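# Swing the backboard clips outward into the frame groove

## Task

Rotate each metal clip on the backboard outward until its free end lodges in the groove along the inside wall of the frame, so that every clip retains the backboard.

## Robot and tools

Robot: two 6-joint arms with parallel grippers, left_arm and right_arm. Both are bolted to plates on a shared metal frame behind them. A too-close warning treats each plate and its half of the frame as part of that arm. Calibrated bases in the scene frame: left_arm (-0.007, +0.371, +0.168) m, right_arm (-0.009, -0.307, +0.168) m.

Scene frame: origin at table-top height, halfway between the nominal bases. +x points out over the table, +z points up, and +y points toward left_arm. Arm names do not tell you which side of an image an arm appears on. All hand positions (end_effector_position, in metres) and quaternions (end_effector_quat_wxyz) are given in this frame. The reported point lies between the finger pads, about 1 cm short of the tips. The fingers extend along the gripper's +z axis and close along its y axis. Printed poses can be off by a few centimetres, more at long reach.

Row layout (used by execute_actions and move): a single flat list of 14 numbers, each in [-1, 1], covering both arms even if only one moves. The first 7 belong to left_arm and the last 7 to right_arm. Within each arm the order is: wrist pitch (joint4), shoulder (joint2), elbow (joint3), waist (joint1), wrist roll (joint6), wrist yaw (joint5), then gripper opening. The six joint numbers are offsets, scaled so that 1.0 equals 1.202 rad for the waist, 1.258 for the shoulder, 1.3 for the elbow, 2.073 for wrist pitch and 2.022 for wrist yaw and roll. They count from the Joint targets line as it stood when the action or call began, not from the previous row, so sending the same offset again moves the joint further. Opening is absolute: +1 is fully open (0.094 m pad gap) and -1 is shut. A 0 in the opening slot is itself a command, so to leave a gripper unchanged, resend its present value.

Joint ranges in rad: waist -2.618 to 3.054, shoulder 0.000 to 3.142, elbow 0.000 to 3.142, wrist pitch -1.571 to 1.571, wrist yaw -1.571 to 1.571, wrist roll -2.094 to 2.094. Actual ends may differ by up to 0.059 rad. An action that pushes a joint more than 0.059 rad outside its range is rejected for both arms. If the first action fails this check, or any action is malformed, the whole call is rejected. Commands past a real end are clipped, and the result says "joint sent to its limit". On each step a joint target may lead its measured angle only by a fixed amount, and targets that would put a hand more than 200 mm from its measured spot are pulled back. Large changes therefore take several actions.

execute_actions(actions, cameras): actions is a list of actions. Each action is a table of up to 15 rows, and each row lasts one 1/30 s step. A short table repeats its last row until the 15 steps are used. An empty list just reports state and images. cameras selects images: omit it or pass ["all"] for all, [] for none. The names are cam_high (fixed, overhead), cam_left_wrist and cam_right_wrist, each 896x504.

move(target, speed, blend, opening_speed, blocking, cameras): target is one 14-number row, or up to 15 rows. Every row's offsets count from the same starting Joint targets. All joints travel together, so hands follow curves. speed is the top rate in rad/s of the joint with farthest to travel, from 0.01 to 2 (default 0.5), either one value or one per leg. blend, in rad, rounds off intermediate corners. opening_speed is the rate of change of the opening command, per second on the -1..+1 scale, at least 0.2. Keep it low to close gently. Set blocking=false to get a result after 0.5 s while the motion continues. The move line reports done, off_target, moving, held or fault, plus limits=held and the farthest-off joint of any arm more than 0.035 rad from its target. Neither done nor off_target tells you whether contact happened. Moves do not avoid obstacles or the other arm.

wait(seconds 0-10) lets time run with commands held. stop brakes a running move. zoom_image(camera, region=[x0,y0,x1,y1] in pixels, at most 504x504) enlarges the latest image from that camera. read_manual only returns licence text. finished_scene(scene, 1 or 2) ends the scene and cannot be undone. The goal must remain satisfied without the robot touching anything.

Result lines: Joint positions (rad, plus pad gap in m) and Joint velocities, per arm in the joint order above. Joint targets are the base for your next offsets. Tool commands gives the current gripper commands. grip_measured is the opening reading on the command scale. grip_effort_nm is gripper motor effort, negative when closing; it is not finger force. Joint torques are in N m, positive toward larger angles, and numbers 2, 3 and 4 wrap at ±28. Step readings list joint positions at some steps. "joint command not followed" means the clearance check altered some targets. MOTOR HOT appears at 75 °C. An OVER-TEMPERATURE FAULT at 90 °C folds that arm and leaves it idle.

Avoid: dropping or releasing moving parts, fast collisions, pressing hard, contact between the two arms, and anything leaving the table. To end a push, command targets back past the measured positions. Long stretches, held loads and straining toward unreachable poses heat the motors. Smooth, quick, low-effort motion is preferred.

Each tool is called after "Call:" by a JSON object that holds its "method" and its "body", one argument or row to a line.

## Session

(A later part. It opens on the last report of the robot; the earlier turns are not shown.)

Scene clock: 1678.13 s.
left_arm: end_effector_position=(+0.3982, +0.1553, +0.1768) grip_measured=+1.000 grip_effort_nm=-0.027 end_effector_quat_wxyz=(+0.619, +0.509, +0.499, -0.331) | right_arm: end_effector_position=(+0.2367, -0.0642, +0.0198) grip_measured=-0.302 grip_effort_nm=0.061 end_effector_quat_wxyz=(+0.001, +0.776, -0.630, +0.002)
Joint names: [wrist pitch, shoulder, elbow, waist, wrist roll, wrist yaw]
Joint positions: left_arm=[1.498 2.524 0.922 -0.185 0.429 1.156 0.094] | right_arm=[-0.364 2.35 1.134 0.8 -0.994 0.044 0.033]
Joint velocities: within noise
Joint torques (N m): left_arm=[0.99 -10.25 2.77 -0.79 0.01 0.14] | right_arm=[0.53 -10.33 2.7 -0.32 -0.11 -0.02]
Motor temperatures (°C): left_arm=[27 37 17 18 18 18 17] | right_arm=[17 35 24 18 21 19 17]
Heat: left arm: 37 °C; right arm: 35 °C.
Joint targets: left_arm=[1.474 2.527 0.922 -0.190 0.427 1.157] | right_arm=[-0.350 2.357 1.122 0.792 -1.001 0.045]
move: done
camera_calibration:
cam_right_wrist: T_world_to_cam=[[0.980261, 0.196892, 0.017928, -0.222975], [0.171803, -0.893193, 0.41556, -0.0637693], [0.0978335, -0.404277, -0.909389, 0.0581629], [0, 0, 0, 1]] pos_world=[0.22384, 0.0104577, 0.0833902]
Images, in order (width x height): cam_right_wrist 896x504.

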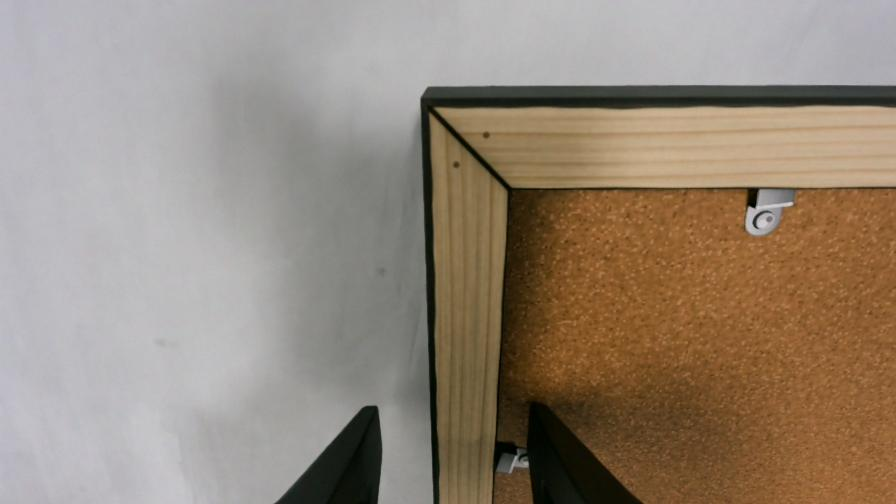

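Call:
{"method": "move", "body": {
  "target": [
    [0,0,0,0,0,0,1,0,-0.006,0,-0.001,0,0,-0.3],
    [0,0,0,0,0,0,1,0,-0.006,0,-0.001,0,0,-0.55]
  ],
  "speed": 0.1,
  "opening_speed": 0.3,
  "cameras": ["cam_right_wrist"]
}}

Call:
{"method": "zoom_image", "body": {
  "camera": "cam_right_wrist",
  "region": [400, 380, 580, 504]
}}

Scene clock: 1685.10 s.
left_arm: end_effector_position=(+0.3982, +0.1553, +0.1768) grip_measured=+1.000 grip_effort_nm=-0.022 end_effector_quat_wxyz=(+0.619, +0.509, +0.499, -0.331) | right_arm: end_effector_position=(+0.2394, -0.0630, +0.0197) grip_measured=-0.548 grip_effort_nm=-0.159 end_effector_quat_wxyz=(-0.005, +0.775, -0.631, +0.003)
Joint names: [wrist pitch, shoulder, elbow, waist, wrist roll, wrist yaw]
Joint positions: left_arm=[1.498 2.524 0.922 -0.185 0.429 1.156 0.094] | right_arm=[-0.352 2.35 1.134 0.797 -0.995 0.044 0.021]
Joint velocities: within noise
Joint torques (N m): left_arm=[1 -10.22 2.8 -0.83 0 0.13] | right_arm=[0.42 -11.03 2.74 -0.16 -0.11 -0.01]
Motor temperatures (°C): left_arm=[27 37 17 18 18 18 17] | right_arm=[17 35 23 18 21 19 17]
Heat: left arm: 37 °C; right arm: 35 °C.
Joint targets: left_arm=[1.474 2.527 0.922 -0.190 0.427 1.157] | right_arm=[-0.350 2.349 1.122 0.790 -1.001 0.044]
move: done
camera_calibration:
cam_right_wrist: T_world_to_cam=[[0.980545, 0.194424, 0.0270277, -0.226235], [0.166513, -0.896772, 0.409967, -0.0620178], [0.103945, -0.39749, -0.9117, 0.0573566], [0, 0, 0, 1]] pos_world=[0.226199, 0.0111685, 0.0838318]
Images, in order (width x height): cam_right_wrist 896x504.

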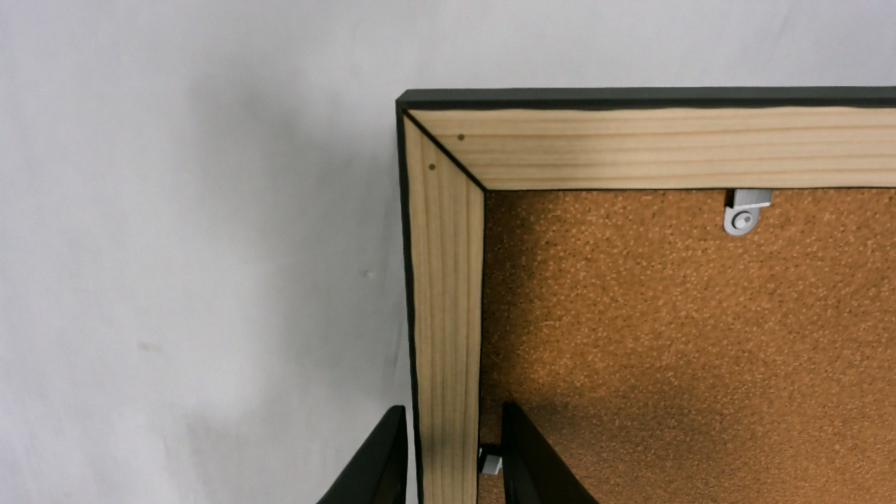

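Scaled by 2.800.

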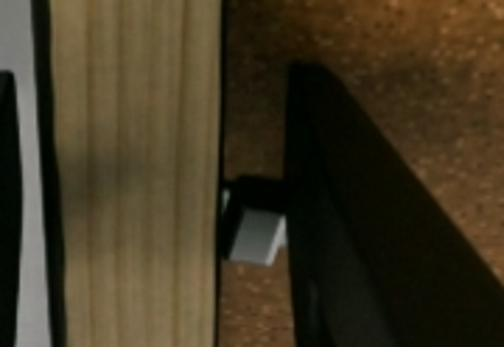

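Call:
{"method": "move", "body": {
  "target": [
    [0,0,0,0,0,0,1,0.0029,0,-0.0066,0.0026,0.0015,0,-0.55],
    [0,0,0,0,0,0,1,0.0029,0,-0.0066,0.0026,0.0015,0,-0.62]
  ],
  "speed": 0.1,
  "opening_speed": 0.3,
  "cameras": ["cam_right_wrist"]
}}

Call:
{"method": "zoom_image", "body": {
  "camera": "cam_right_wrist",
  "region": [400, 380, 580, 504]
}}

Scene clock: 1694.90 s.
left_arm: end_effector_position=(+0.3982, +0.1553, +0.1768) grip_measured=+1.000 grip_effort_nm=-0.027 end_effector_quat_wxyz=(+0.619, +0.509, +0.499, -0.331) | right_arm: end_effector_position=(+0.2403, -0.0631, +0.0193) grip_measured=-0.617 grip_effort_nm=-0.173 end_effector_quat_wxyz=(-0.007, +0.775, -0.631, +0.005)
Joint names: [wrist pitch, shoulder, elbow, waist, wrist roll, wrist yaw]
Joint positions: left_arm=[1.498 2.524 0.922 -0.185 0.429 1.156 0.094] | right_arm=[-0.344 2.35 1.131 0.797 -0.995 0.048 0.018]
Joint velocities: within noise
Joint torques (N m): left_arm=[0.98 -10.22 2.93 -0.87 0.03 0.11] | right_arm=[0.4 -11 2.37 0.14 -0.07 -0.05]
Motor temperatures (°C): left_arm=[27 37 17 18 18 18 17] | right_arm=[17 35 23 18 21 19 17]
Heat: left arm: 37 °C; right arm: 35 °C.
Joint targets: left_arm=[1.474 2.527 0.922 -0.190 0.427 1.157] | right_arm=[-0.344 2.349 1.113 0.794 -0.998 0.044]
move: done
camera_calibration:
cam_right_wrist: T_world_to_cam=[[0.980399, 0.19414, 0.0335785, -0.227206], [0.163627, -0.897243, 0.4101, -0.0613494], [0.109745, -0.396567, -0.911422, 0.0554793], [0, 0, 0, 1]] pos_world=[0.226703, 0.0110658, 0.0833537]
Images, in order (width x height): cam_right_wrist 896x504.

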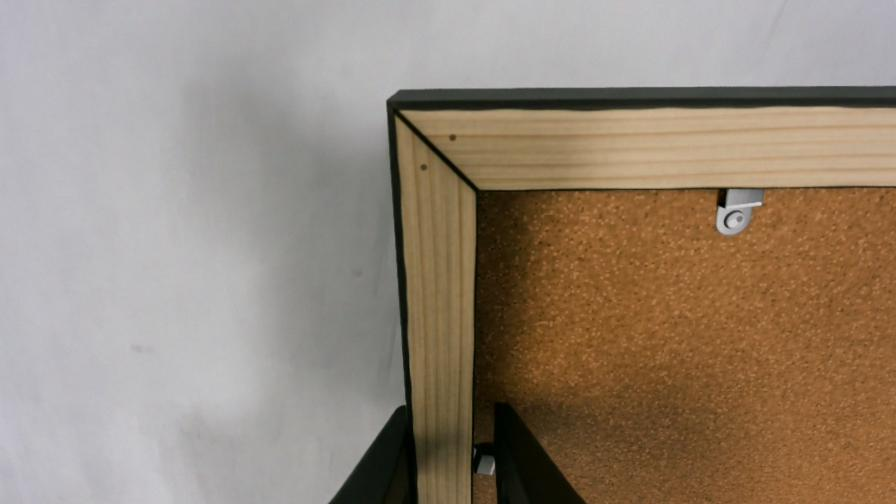

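Scaled by 2.800.

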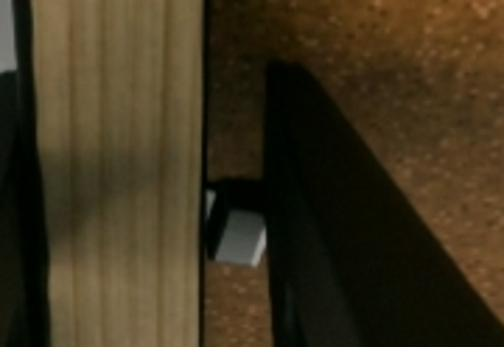

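Call:
{"method": "move", "body": {
  "target": [
    [0,0,0,0,0,0,1,0,0,0,0,0,0,-0.5],
    [0,0,0,0,0,0,1,-0.001,0.001,0.003,0.0032,0.001,0,-0.5],
    [0,0,0,0,0,0,1,-0.001,0.001,0.003,0.0032,0.001,0,-0.64]
  ],
  "speed": 0.1,
  "opening_speed": 0.3,
  "cameras": ["cam_right_wrist"]
}}

Call:
{"method": "zoom_image", "body": {
  "camera": "cam_right_wrist",
  "region": [400, 380, 580, 504]
}}

Scene clock: 1703.63 s.
left_arm: end_effector_position=(+0.3982, +0.1553, +0.1768) grip_measured=+1.000 grip_effort_nm=-0.022 end_effector_quat_wxyz=(+0.619, +0.509, +0.499, -0.331) | right_arm: end_effector_position=(+0.2402, -0.0633, +0.0193) grip_measured=-0.636 grip_effort_nm=-0.247 end_effector_quat_wxyz=(-0.007, +0.775, -0.631, +0.006)
Joint names: [wrist pitch, shoulder, elbow, waist, wrist roll, wrist yaw]
Joint positions: left_arm=[1.498 2.524 0.922 -0.185 0.429 1.156 0.094] | right_arm=[-0.344 2.35 1.131 0.797 -0.995 0.049 0.017]
Joint velocities: within noise
Joint torques (N m): left_arm=[0.97 -10.35 2.95 -0.8 0 0.14] | right_arm=[0.4 -10.91 2.66 0.49 -0.03 -0.06]
Motor temperatures (°C): left_arm=[27 37 17 18 18 18 17] | right_arm=[17 35 23 18 21 19 17]
Heat: left arm: 37 °C; right arm: 35 °C.
Joint targets: left_arm=[1.474 2.527 0.922 -0.190 0.427 1.157] | right_arm=[-0.346 2.350 1.117 0.797 -0.996 0.044]
move: done
camera_calibration:
cam_right_wrist: T_world_to_cam=[[0.980396, 0.194194, 0.0333638, -0.227115], [0.163646, -0.896797, 0.411067, -0.0615437], [0.109747, -0.397548, -0.910995, 0.0553202], [0, 0, 0, 1]] pos_world=[0.226663, 0.0109047, 0.0832723]
Images, in order (width x height): cam_right_wrist 896x504.

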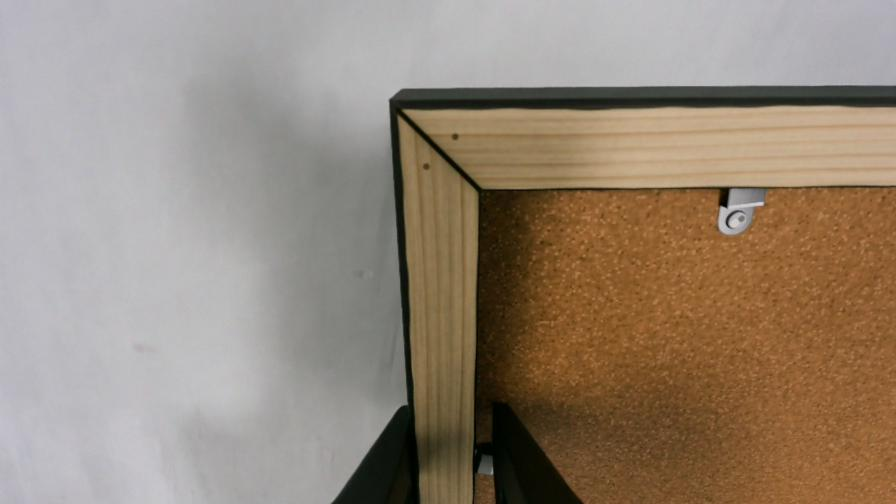

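Scaled by 2.800.

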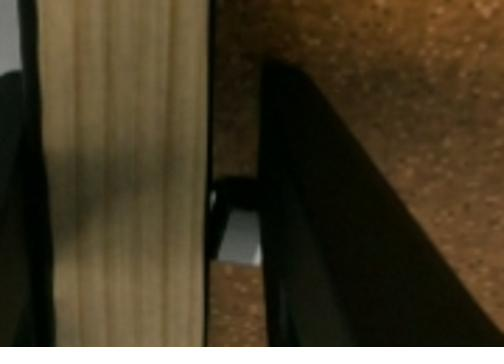

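Call:
{"method": "move", "body": {
  "target": [
    [0,0,0,0,0,0,1,0,0,0,0,0,0,-0.67],
    [0,0,0,0,0,0,1,0,0,0,0,0,0,-0.4]
  ],
  "speed": 0.1,
  "opening_speed": 0.2,
  "cameras": ["cam_right_wrist"]
}}

Call:
{"method": "zoom_image", "body": {
  "camera": "cam_right_wrist",
  "region": [400, 380, 580, 504]
}}

Scene clock: 1710.53 s.
left_arm: end_effector_position=(+0.3982, +0.1553, +0.1768) grip_measured=+1.000 grip_effort_nm=-0.027 end_effector_quat_wxyz=(+0.619, +0.509, +0.499, -0.331) | right_arm: end_effector_position=(+0.2374, -0.0647, +0.0192) grip_measured=-0.402 grip_effort_nm=0.085 end_effector_quat_wxyz=(-0.001, +0.776, -0.631, +0.002)
Joint names: [wrist pitch, shoulder, elbow, waist, wrist roll, wrist yaw]
Joint positions: left_arm=[1.498 2.524 0.922 -0.185 0.429 1.156 0.094] | right_arm=[-0.357 2.35 1.131 0.797 -0.995 0.044 0.028]
Joint velocities: within noise
Joint torques (N m): left_arm=[0.97 -10.26 2.74 -0.68 0.04 0.09] | right_arm=[0.5 -10.88 2.62 0.5 -0.06 -0.02]
Motor temperatures (°C): left_arm=[27 37 17 18 18 18 17] | right_arm=[17 35 22 18 21 19 17]
Heat: left arm: 37 °C; right arm: 35 °C.
Joint targets: left_arm=[1.474 2.527 0.922 -0.190 0.427 1.157] | right_arm=[-0.346 2.350 1.117 0.797 -0.996 0.044]
move: done
camera_calibration:
cam_right_wrist: T_world_to_cam=[[0.980627, 0.194837, 0.0202509, -0.223823], [0.169237, -0.894736, 0.413286, -0.063612], [0.0986427, -0.401852, -0.910376, 0.0573699], [0, 0, 0, 1]] pos_world=[0.224593, 0.00974721, 0.0830508]
Images, in order (width x height): cam_right_wrist 896x504.

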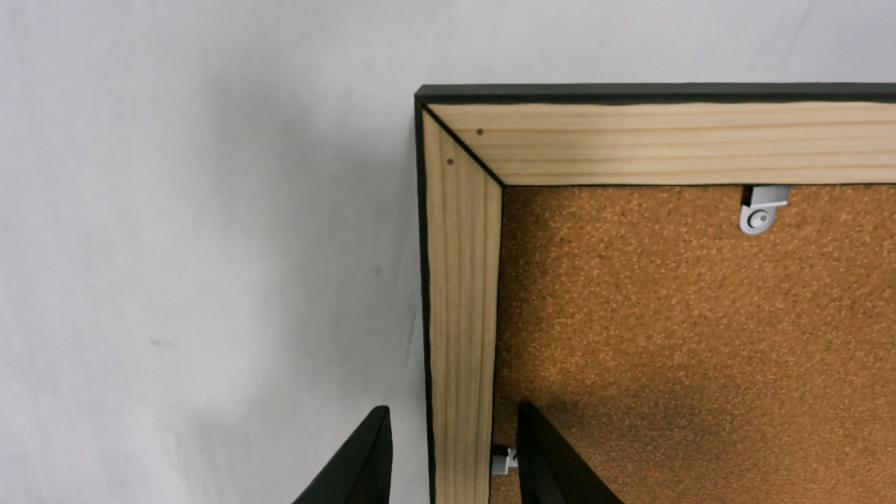

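Scaled by 2.800.

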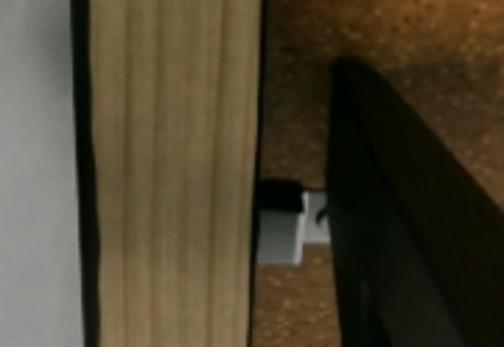

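Call:
{"method": "move", "body": {
  "target": [
    [0,0,0,0,0,0,1,-0.0555,-0.11,0.0,0,0,0,-0.4],
    [0,0,0,0,0,0,1,-0.0791,-0.0994,0.0446,-0.0324,0.7567,0,-0.4]
  ],
  "speed": [0.3,0.9],
  "cameras": ["cam_right_wrist"]
}}

Call:
{"method": "zoom_image", "body": {
  "camera": "cam_right_wrist",
  "region": [395, 270, 485, 350]
}}

Scene clock: 1718.50 s.
left_arm: end_effector_position=(+0.3982, +0.1553, +0.1768) grip_measured=+1.000 grip_effort_nm=-0.022 end_effector_quat_wxyz=(+0.619, +0.509, +0.499, -0.331) | right_arm: end_effector_position=(+0.2471, -0.0728, +0.0593) grip_measured=-0.402 grip_effort_nm=0.066 end_effector_quat_wxyz=(-0.002, -0.111, +0.994, -0.004)
Joint names: [wrist pitch, shoulder, elbow, waist, wrist roll, wrist yaw]
Joint positions: left_arm=[1.498 2.524 0.922 -0.185 0.429 1.156 0.094] | right_arm=[-0.501 2.236 1.152 0.766 0.526 0.044 0.028]
Joint velocities: within noise
Joint torques (N m): left_arm=[0.95 -10.32 3 -0.79 0.03 0.09] | right_arm=[0.28 -11.7 5.71 -0.2 0.03 -0.02]
Motor temperatures (°C): left_arm=[27 37 17 18 18 18 17] | right_arm=[17 35 23 18 21 19 17]
Heat: left arm: 37 °C; right arm: 35 °C.
Joint targets: left_arm=[1.474 2.527 0.922 -0.190 0.427 1.157] | right_arm=[-0.510 2.225 1.175 0.758 0.534 0.044]
move: done
camera_calibration:
cam_right_wrist: T_world_to_cam=[[0.213122, -0.976731, 0.0239778, -0.12846], [-0.890454, -0.184079, 0.416181, 0.224384], [-0.402084, -0.110048, -0.908965, 0.234536], [0, 0, 0, 1]] pos_world=[0.321485, -0.0583558, 0.122881]
Images, in order (width x height): cam_right_wrist 896x504.

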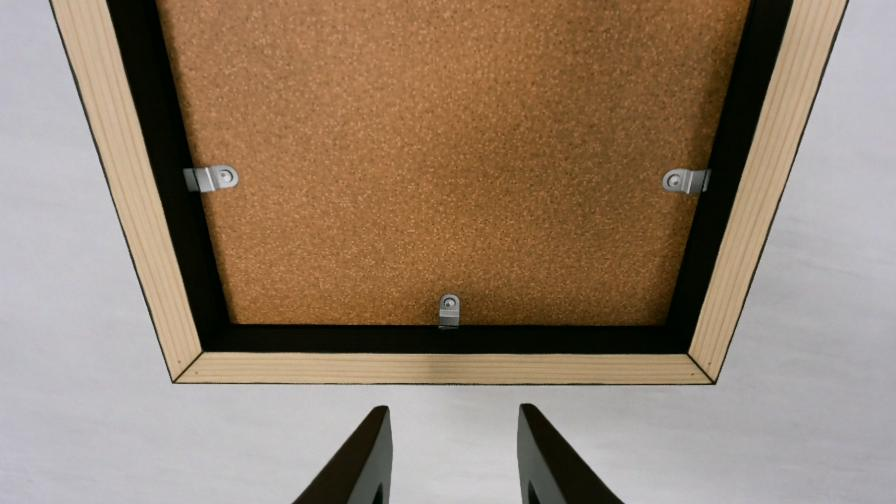

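Scaled by 5.600.

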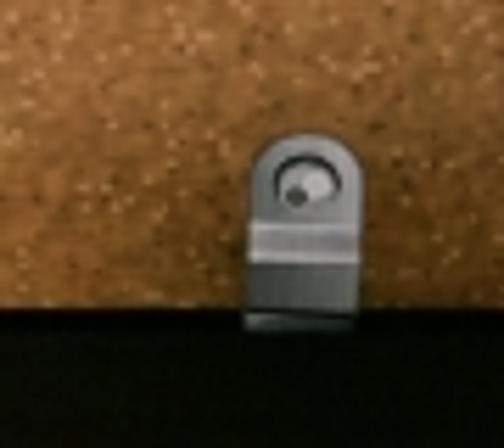

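Call:
{"method": "zoom_image", "body": {
  "camera": "cam_right_wrist",
  "region": [150, 130, 270, 230]
}}

Call:
{"method": "zoom_image", "body": {
  "camera": "cam_right_wrist",
  "region": [640, 130, 760, 230]
}}

Scaled by 4.200.

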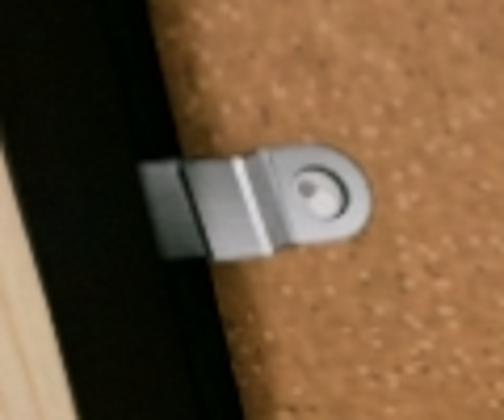

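Scaled by 4.200.

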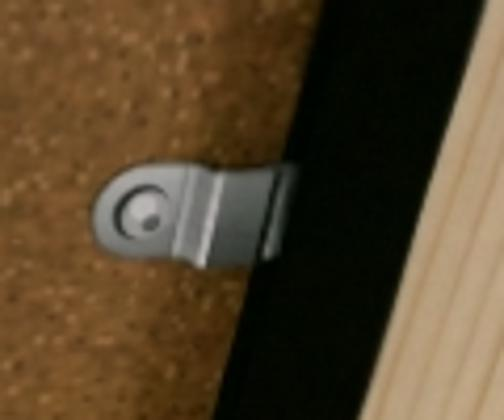

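Call:
{"method": "move", "body": {
  "target": [
    [0,0,0,0,0,0,1,-0.1,0,0.2,-0.03,-0.02,0,-0.4],
    [0,0,0,0,0,0,1,-0.2663,0.097,0.5115,-0.089,-0.0534,0,-0.4]
  ],
  "speed": 0.7,
  "blend": 0.05,
  "cameras": ["cam_right_wrist"]
}}

Scene clock: 1740.77 s.
left_arm: end_effector_position=(+0.3982, +0.1553, +0.1768) grip_measured=+1.000 grip_effort_nm=-0.027 end_effector_quat_wxyz=(+0.619, +0.509, +0.499, -0.331) | right_arm: end_effector_position=(+0.3518, -0.0482, +0.1603) grip_measured=-0.402 grip_effort_nm=0.066 end_effector_quat_wxyz=(+0.001, -0.102, +0.995, -0.001)
Joint names: [wrist pitch, shoulder, elbow, waist, wrist roll, wrist yaw]
Joint positions: left_arm=[1.498 2.524 0.922 -0.185 0.429 1.156 0.094] | right_arm=[-1.052 2.333 1.813 0.654 0.433 0.044 0.028]
Joint velocities: within noise
Joint torques (N m): left_arm=[0.99 -10.18 2.92 -0.8 0.02 0.09] | right_arm=[0.25 -11.88 7.34 0.31 -0.11 0]
Motor temperatures (°C): left_arm=[27 37 17 18 18 18 17] | right_arm=[17 36 24 18 21 19 17]
Heat: left arm: 37 °C; right arm: 36 °C.
Joint targets: left_arm=[1.474 2.527 0.922 -0.190 0.427 1.157] | right_arm=[-1.062 2.347 1.840 0.651 0.426 0.044]
move: done
camera_calibration:
cam_right_wrist: T_world_to_cam=[[0.194615, -0.980694, 0.0190984, -0.122019], [-0.896407, -0.169916, 0.40937, 0.28398], [-0.398221, -0.0967894, -0.912169, 0.370913], [0, 0, 0, 1]] pos_world=[0.426013, -0.0355097, 0.224413]
Images, in order (width x height): cam_right_wrist 896x504.

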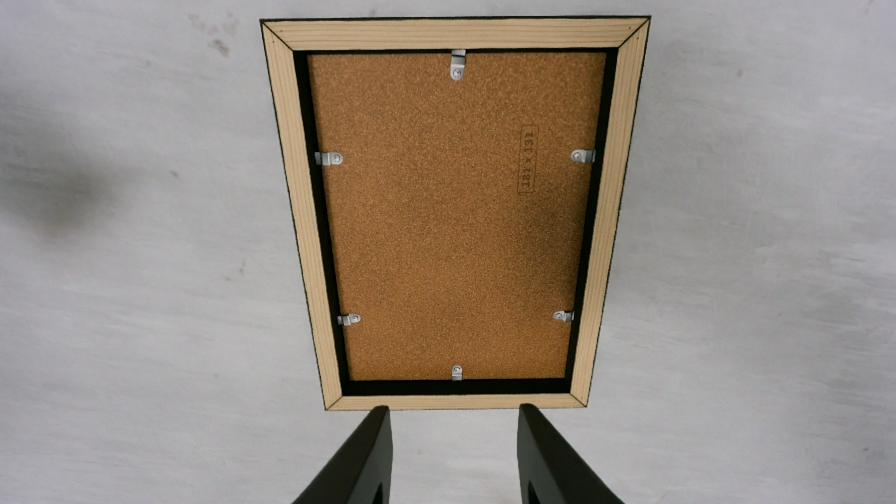

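Call:
{"method": "zoom_image", "body": {
  "camera": "cam_right_wrist",
  "region": [290, 20, 620, 190]
}}

Call:
{"method": "zoom_image", "body": {
  "camera": "cam_right_wrist",
  "region": [300, 130, 370, 190]
}}

Call:
{"method": "zoom_image", "body": {
  "camera": "cam_right_wrist",
  "region": [320, 290, 390, 350]
}}

Scaled by 1.527.

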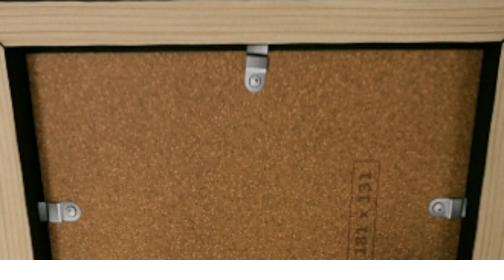

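Scaled by 7.200.

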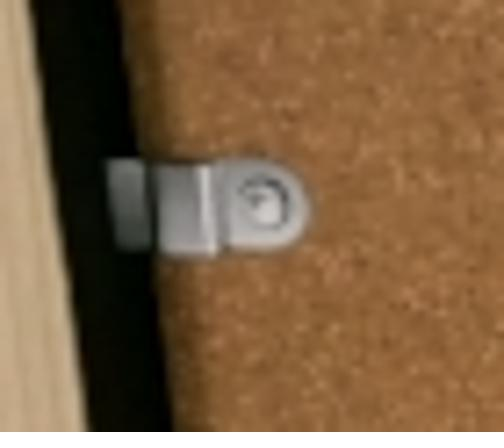

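Scaled by 7.200.

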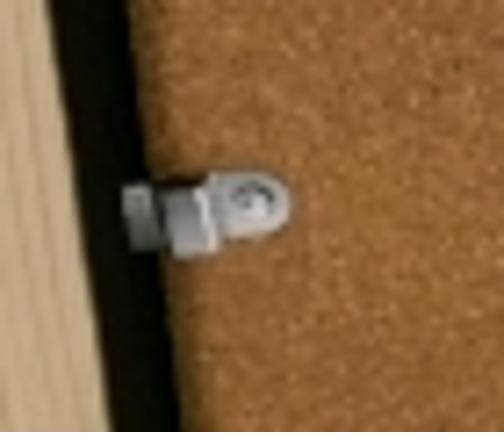

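Call:
{"method": "zoom_image", "body": {
  "camera": "cam_right_wrist",
  "region": [530, 285, 600, 345]
}}

Call:
{"method": "zoom_image", "body": {
  "camera": "cam_right_wrist",
  "region": [550, 125, 620, 185]
}}

Call:
{"method": "zoom_image", "body": {
  "camera": "cam_right_wrist",
  "region": [420, 30, 490, 90]
}}

Scaled by 7.200.

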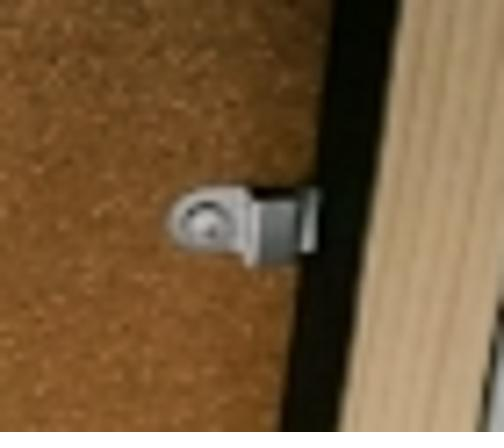

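Scaled by 7.200.

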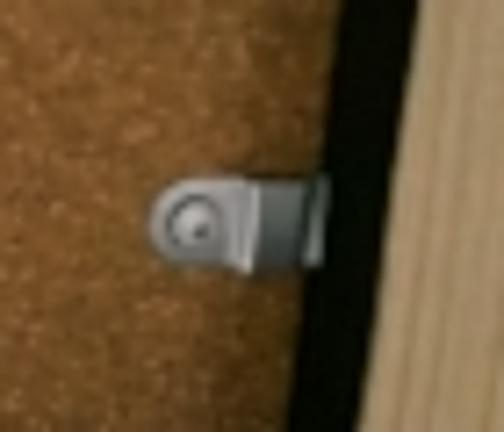

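Scaled by 7.200.

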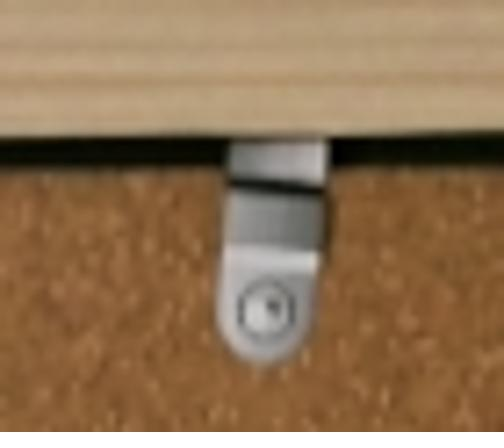

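Call:
{"method": "finished_scene", "body": {
  "scene": 1
}}

The scene is finished: the task was done.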